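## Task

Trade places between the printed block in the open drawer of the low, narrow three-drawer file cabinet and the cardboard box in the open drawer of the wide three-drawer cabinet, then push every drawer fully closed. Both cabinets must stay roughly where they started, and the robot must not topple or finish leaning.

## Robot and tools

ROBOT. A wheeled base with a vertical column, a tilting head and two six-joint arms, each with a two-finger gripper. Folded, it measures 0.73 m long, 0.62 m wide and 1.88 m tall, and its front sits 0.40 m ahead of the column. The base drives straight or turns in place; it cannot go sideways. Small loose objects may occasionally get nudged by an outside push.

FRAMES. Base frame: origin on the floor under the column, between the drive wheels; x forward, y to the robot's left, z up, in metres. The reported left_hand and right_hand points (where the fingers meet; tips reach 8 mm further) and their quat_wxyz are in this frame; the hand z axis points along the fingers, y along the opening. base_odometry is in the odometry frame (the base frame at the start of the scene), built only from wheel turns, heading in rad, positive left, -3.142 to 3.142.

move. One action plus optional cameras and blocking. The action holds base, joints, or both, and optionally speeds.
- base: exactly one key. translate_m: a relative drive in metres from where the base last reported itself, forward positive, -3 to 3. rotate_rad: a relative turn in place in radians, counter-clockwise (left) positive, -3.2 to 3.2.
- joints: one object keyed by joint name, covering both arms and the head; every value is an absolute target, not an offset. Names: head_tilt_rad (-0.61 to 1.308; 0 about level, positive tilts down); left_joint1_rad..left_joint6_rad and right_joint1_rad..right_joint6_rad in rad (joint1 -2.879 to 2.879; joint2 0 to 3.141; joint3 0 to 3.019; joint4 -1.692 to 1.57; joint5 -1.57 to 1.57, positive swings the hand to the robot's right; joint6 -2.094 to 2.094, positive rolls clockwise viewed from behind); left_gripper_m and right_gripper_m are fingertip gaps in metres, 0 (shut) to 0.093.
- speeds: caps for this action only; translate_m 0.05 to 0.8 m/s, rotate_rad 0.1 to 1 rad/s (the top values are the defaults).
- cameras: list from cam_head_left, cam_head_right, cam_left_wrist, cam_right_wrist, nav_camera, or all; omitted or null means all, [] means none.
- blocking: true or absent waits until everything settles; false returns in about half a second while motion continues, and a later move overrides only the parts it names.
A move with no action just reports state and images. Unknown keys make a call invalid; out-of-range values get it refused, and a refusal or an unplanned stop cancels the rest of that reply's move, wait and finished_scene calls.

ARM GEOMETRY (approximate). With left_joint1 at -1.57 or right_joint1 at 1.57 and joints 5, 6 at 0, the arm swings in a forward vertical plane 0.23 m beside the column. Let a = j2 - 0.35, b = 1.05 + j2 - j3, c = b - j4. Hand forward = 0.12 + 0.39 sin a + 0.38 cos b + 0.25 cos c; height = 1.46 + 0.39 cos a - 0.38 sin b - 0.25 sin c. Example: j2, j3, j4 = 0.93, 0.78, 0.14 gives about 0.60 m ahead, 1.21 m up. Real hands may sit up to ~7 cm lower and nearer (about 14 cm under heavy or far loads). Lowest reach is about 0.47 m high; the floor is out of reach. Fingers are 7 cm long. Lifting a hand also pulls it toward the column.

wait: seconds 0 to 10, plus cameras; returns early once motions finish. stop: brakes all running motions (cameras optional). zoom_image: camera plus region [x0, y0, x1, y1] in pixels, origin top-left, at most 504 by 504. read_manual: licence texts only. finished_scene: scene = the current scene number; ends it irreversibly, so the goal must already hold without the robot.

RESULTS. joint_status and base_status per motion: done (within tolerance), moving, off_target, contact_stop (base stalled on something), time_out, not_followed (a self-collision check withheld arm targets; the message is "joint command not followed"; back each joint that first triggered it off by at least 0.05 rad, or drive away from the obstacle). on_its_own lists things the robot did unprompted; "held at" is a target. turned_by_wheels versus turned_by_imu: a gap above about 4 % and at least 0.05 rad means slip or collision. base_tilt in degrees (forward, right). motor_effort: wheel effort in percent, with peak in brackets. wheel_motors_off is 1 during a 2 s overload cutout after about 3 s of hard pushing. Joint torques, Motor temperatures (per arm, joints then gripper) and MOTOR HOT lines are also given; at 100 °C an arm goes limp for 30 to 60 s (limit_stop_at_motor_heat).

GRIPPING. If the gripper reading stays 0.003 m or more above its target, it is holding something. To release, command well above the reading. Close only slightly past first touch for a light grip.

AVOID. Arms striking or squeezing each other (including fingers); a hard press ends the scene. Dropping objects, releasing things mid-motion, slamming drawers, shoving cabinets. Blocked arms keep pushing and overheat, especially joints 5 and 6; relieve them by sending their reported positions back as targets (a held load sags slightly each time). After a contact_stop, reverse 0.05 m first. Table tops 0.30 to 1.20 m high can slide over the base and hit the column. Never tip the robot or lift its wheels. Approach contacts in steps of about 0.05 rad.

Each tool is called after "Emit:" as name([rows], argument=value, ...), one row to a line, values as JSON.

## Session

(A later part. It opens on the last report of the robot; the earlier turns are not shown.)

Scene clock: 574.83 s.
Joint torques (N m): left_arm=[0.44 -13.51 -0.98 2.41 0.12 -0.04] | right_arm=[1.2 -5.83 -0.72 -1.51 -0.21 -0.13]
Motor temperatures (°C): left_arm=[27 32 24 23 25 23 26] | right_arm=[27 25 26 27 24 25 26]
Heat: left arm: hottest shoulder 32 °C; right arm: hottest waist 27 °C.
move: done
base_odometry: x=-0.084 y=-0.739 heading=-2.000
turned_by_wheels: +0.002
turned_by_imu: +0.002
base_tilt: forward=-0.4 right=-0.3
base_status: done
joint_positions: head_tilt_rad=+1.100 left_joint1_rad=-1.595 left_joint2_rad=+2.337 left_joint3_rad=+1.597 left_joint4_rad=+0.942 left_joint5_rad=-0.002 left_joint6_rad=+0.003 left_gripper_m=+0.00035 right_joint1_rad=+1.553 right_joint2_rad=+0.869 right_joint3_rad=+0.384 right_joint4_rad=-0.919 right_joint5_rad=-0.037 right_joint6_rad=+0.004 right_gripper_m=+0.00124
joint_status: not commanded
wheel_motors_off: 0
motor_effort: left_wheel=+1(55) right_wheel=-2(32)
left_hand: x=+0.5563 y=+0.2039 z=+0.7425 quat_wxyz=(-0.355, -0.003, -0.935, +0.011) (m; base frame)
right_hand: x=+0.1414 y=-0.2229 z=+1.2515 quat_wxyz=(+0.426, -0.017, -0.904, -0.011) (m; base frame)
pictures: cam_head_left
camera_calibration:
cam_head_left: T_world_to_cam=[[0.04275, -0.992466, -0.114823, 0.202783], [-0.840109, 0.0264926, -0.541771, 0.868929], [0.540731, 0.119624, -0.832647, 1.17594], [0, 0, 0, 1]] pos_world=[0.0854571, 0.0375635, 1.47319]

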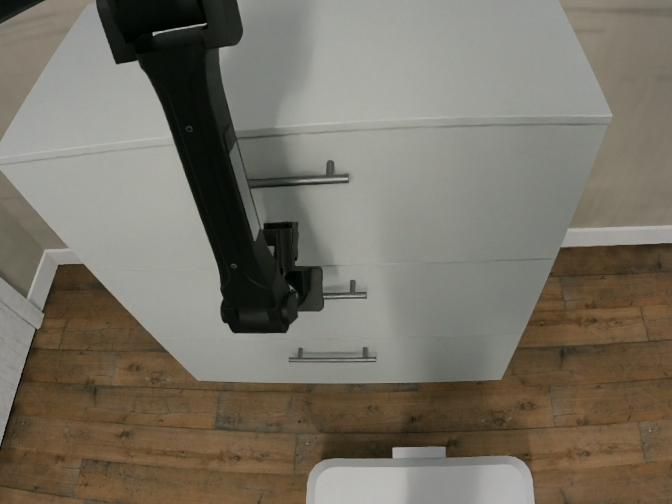

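Drawer stayed closed. Back off and verify.

Emit:
move(base={"translate_m": -0.35}, joints={"head_tilt_rad": 0.8}, cameras=["cam_head_right","nav_camera"])

Emit:
zoom_image(camera="cam_head_right", region=[150, 0, 600, 350])

Scene clock: 581.13 s.
Joint torques (N m): left_arm=[0.5 -12.92 -1.05 2.37 0.12 -0.04] | right_arm=[1.49 -5.89 -0.47 -1.46 -0.21 -0.15]
Motor temperatures (°C): left_arm=[27 31 24 23 25 23 26] | right_arm=[27 25 26 27 24 25 26]
Heat: left arm: hottest shoulder 31 °C; right arm: hottest waist 27 °C.
move: done
base_odometry: x=+0.062 y=-0.421 heading=-2.002
turned_by_wheels: -0.002
turned_by_imu: -0.001
base_tilt: forward=-0.4 right=-0.3
base_status: done
joint_positions: head_tilt_rad=+0.815 left_joint1_rad=-1.596 left_joint2_rad=+2.333 left_joint3_rad=+1.598 left_joint4_rad=+0.942 left_joint5_rad=-0.002 left_joint6_rad=+0.003 left_gripper_m=+0.00035 right_joint1_rad=+1.553 right_joint2_rad=+0.869 right_joint3_rad=+0.380 right_joint4_rad=-0.920 right_joint5_rad=-0.037 right_joint6_rad=+0.004 right_gripper_m=+0.00124
joint_status: all done
wheel_motors_off: 0
motor_effort: left_wheel=-1(53) right_wheel=-1(56)
left_hand: x=+0.5591 y=+0.2036 z=+0.7439 quat_wxyz=(-0.357, -0.003, -0.934, +0.011) (m; base frame)
right_hand: x=+0.1391 y=-0.2228 z=+1.2523 quat_wxyz=(+0.428, -0.017, -0.904, -0.011) (m; base frame)
pictures: cam_head_right, nav_camera
camera_calibration:
cam_head_right: T_world_to_cam=[[0.0916647, -0.990196, -0.105404, 0.116095], [-0.661782, 0.0185165, -0.749468, 1.18407], [0.744072, 0.138454, -0.653596, 0.888385], [0, 0, 0, 1]] pos_world=[0.111933, -0.0299685, 1.48031]

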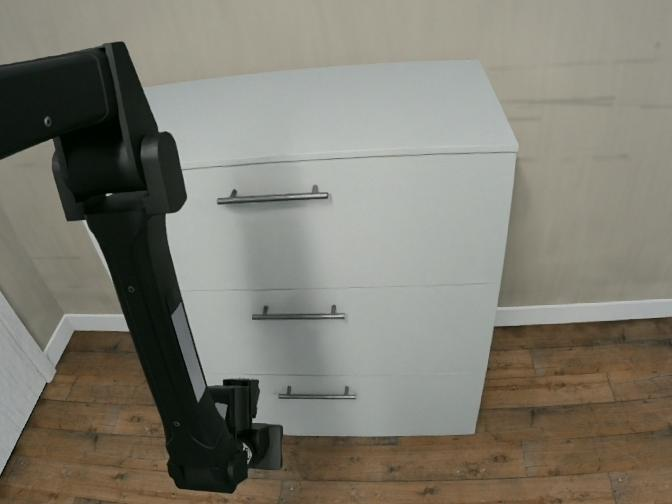

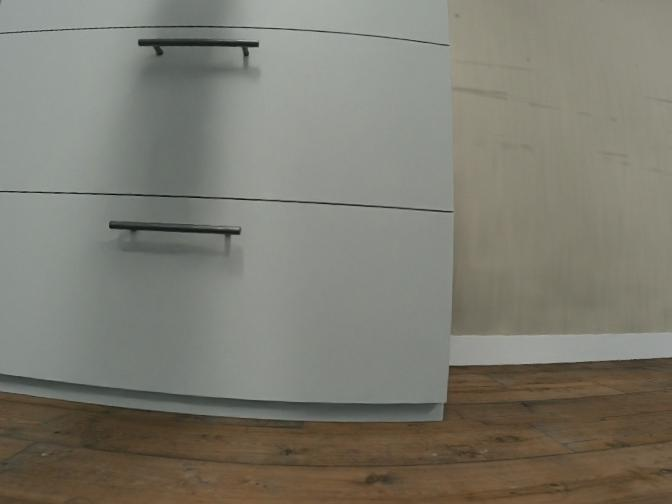

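Scaled by 1.120 from the camera's 672x504 image, which has a finer 960x720 frame.

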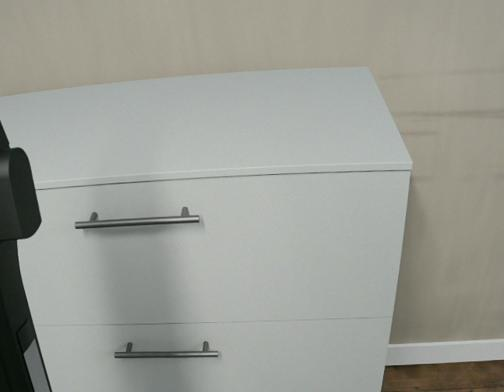

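Emit:
finished_scene(scene=2)

The scene is finished: the task was done.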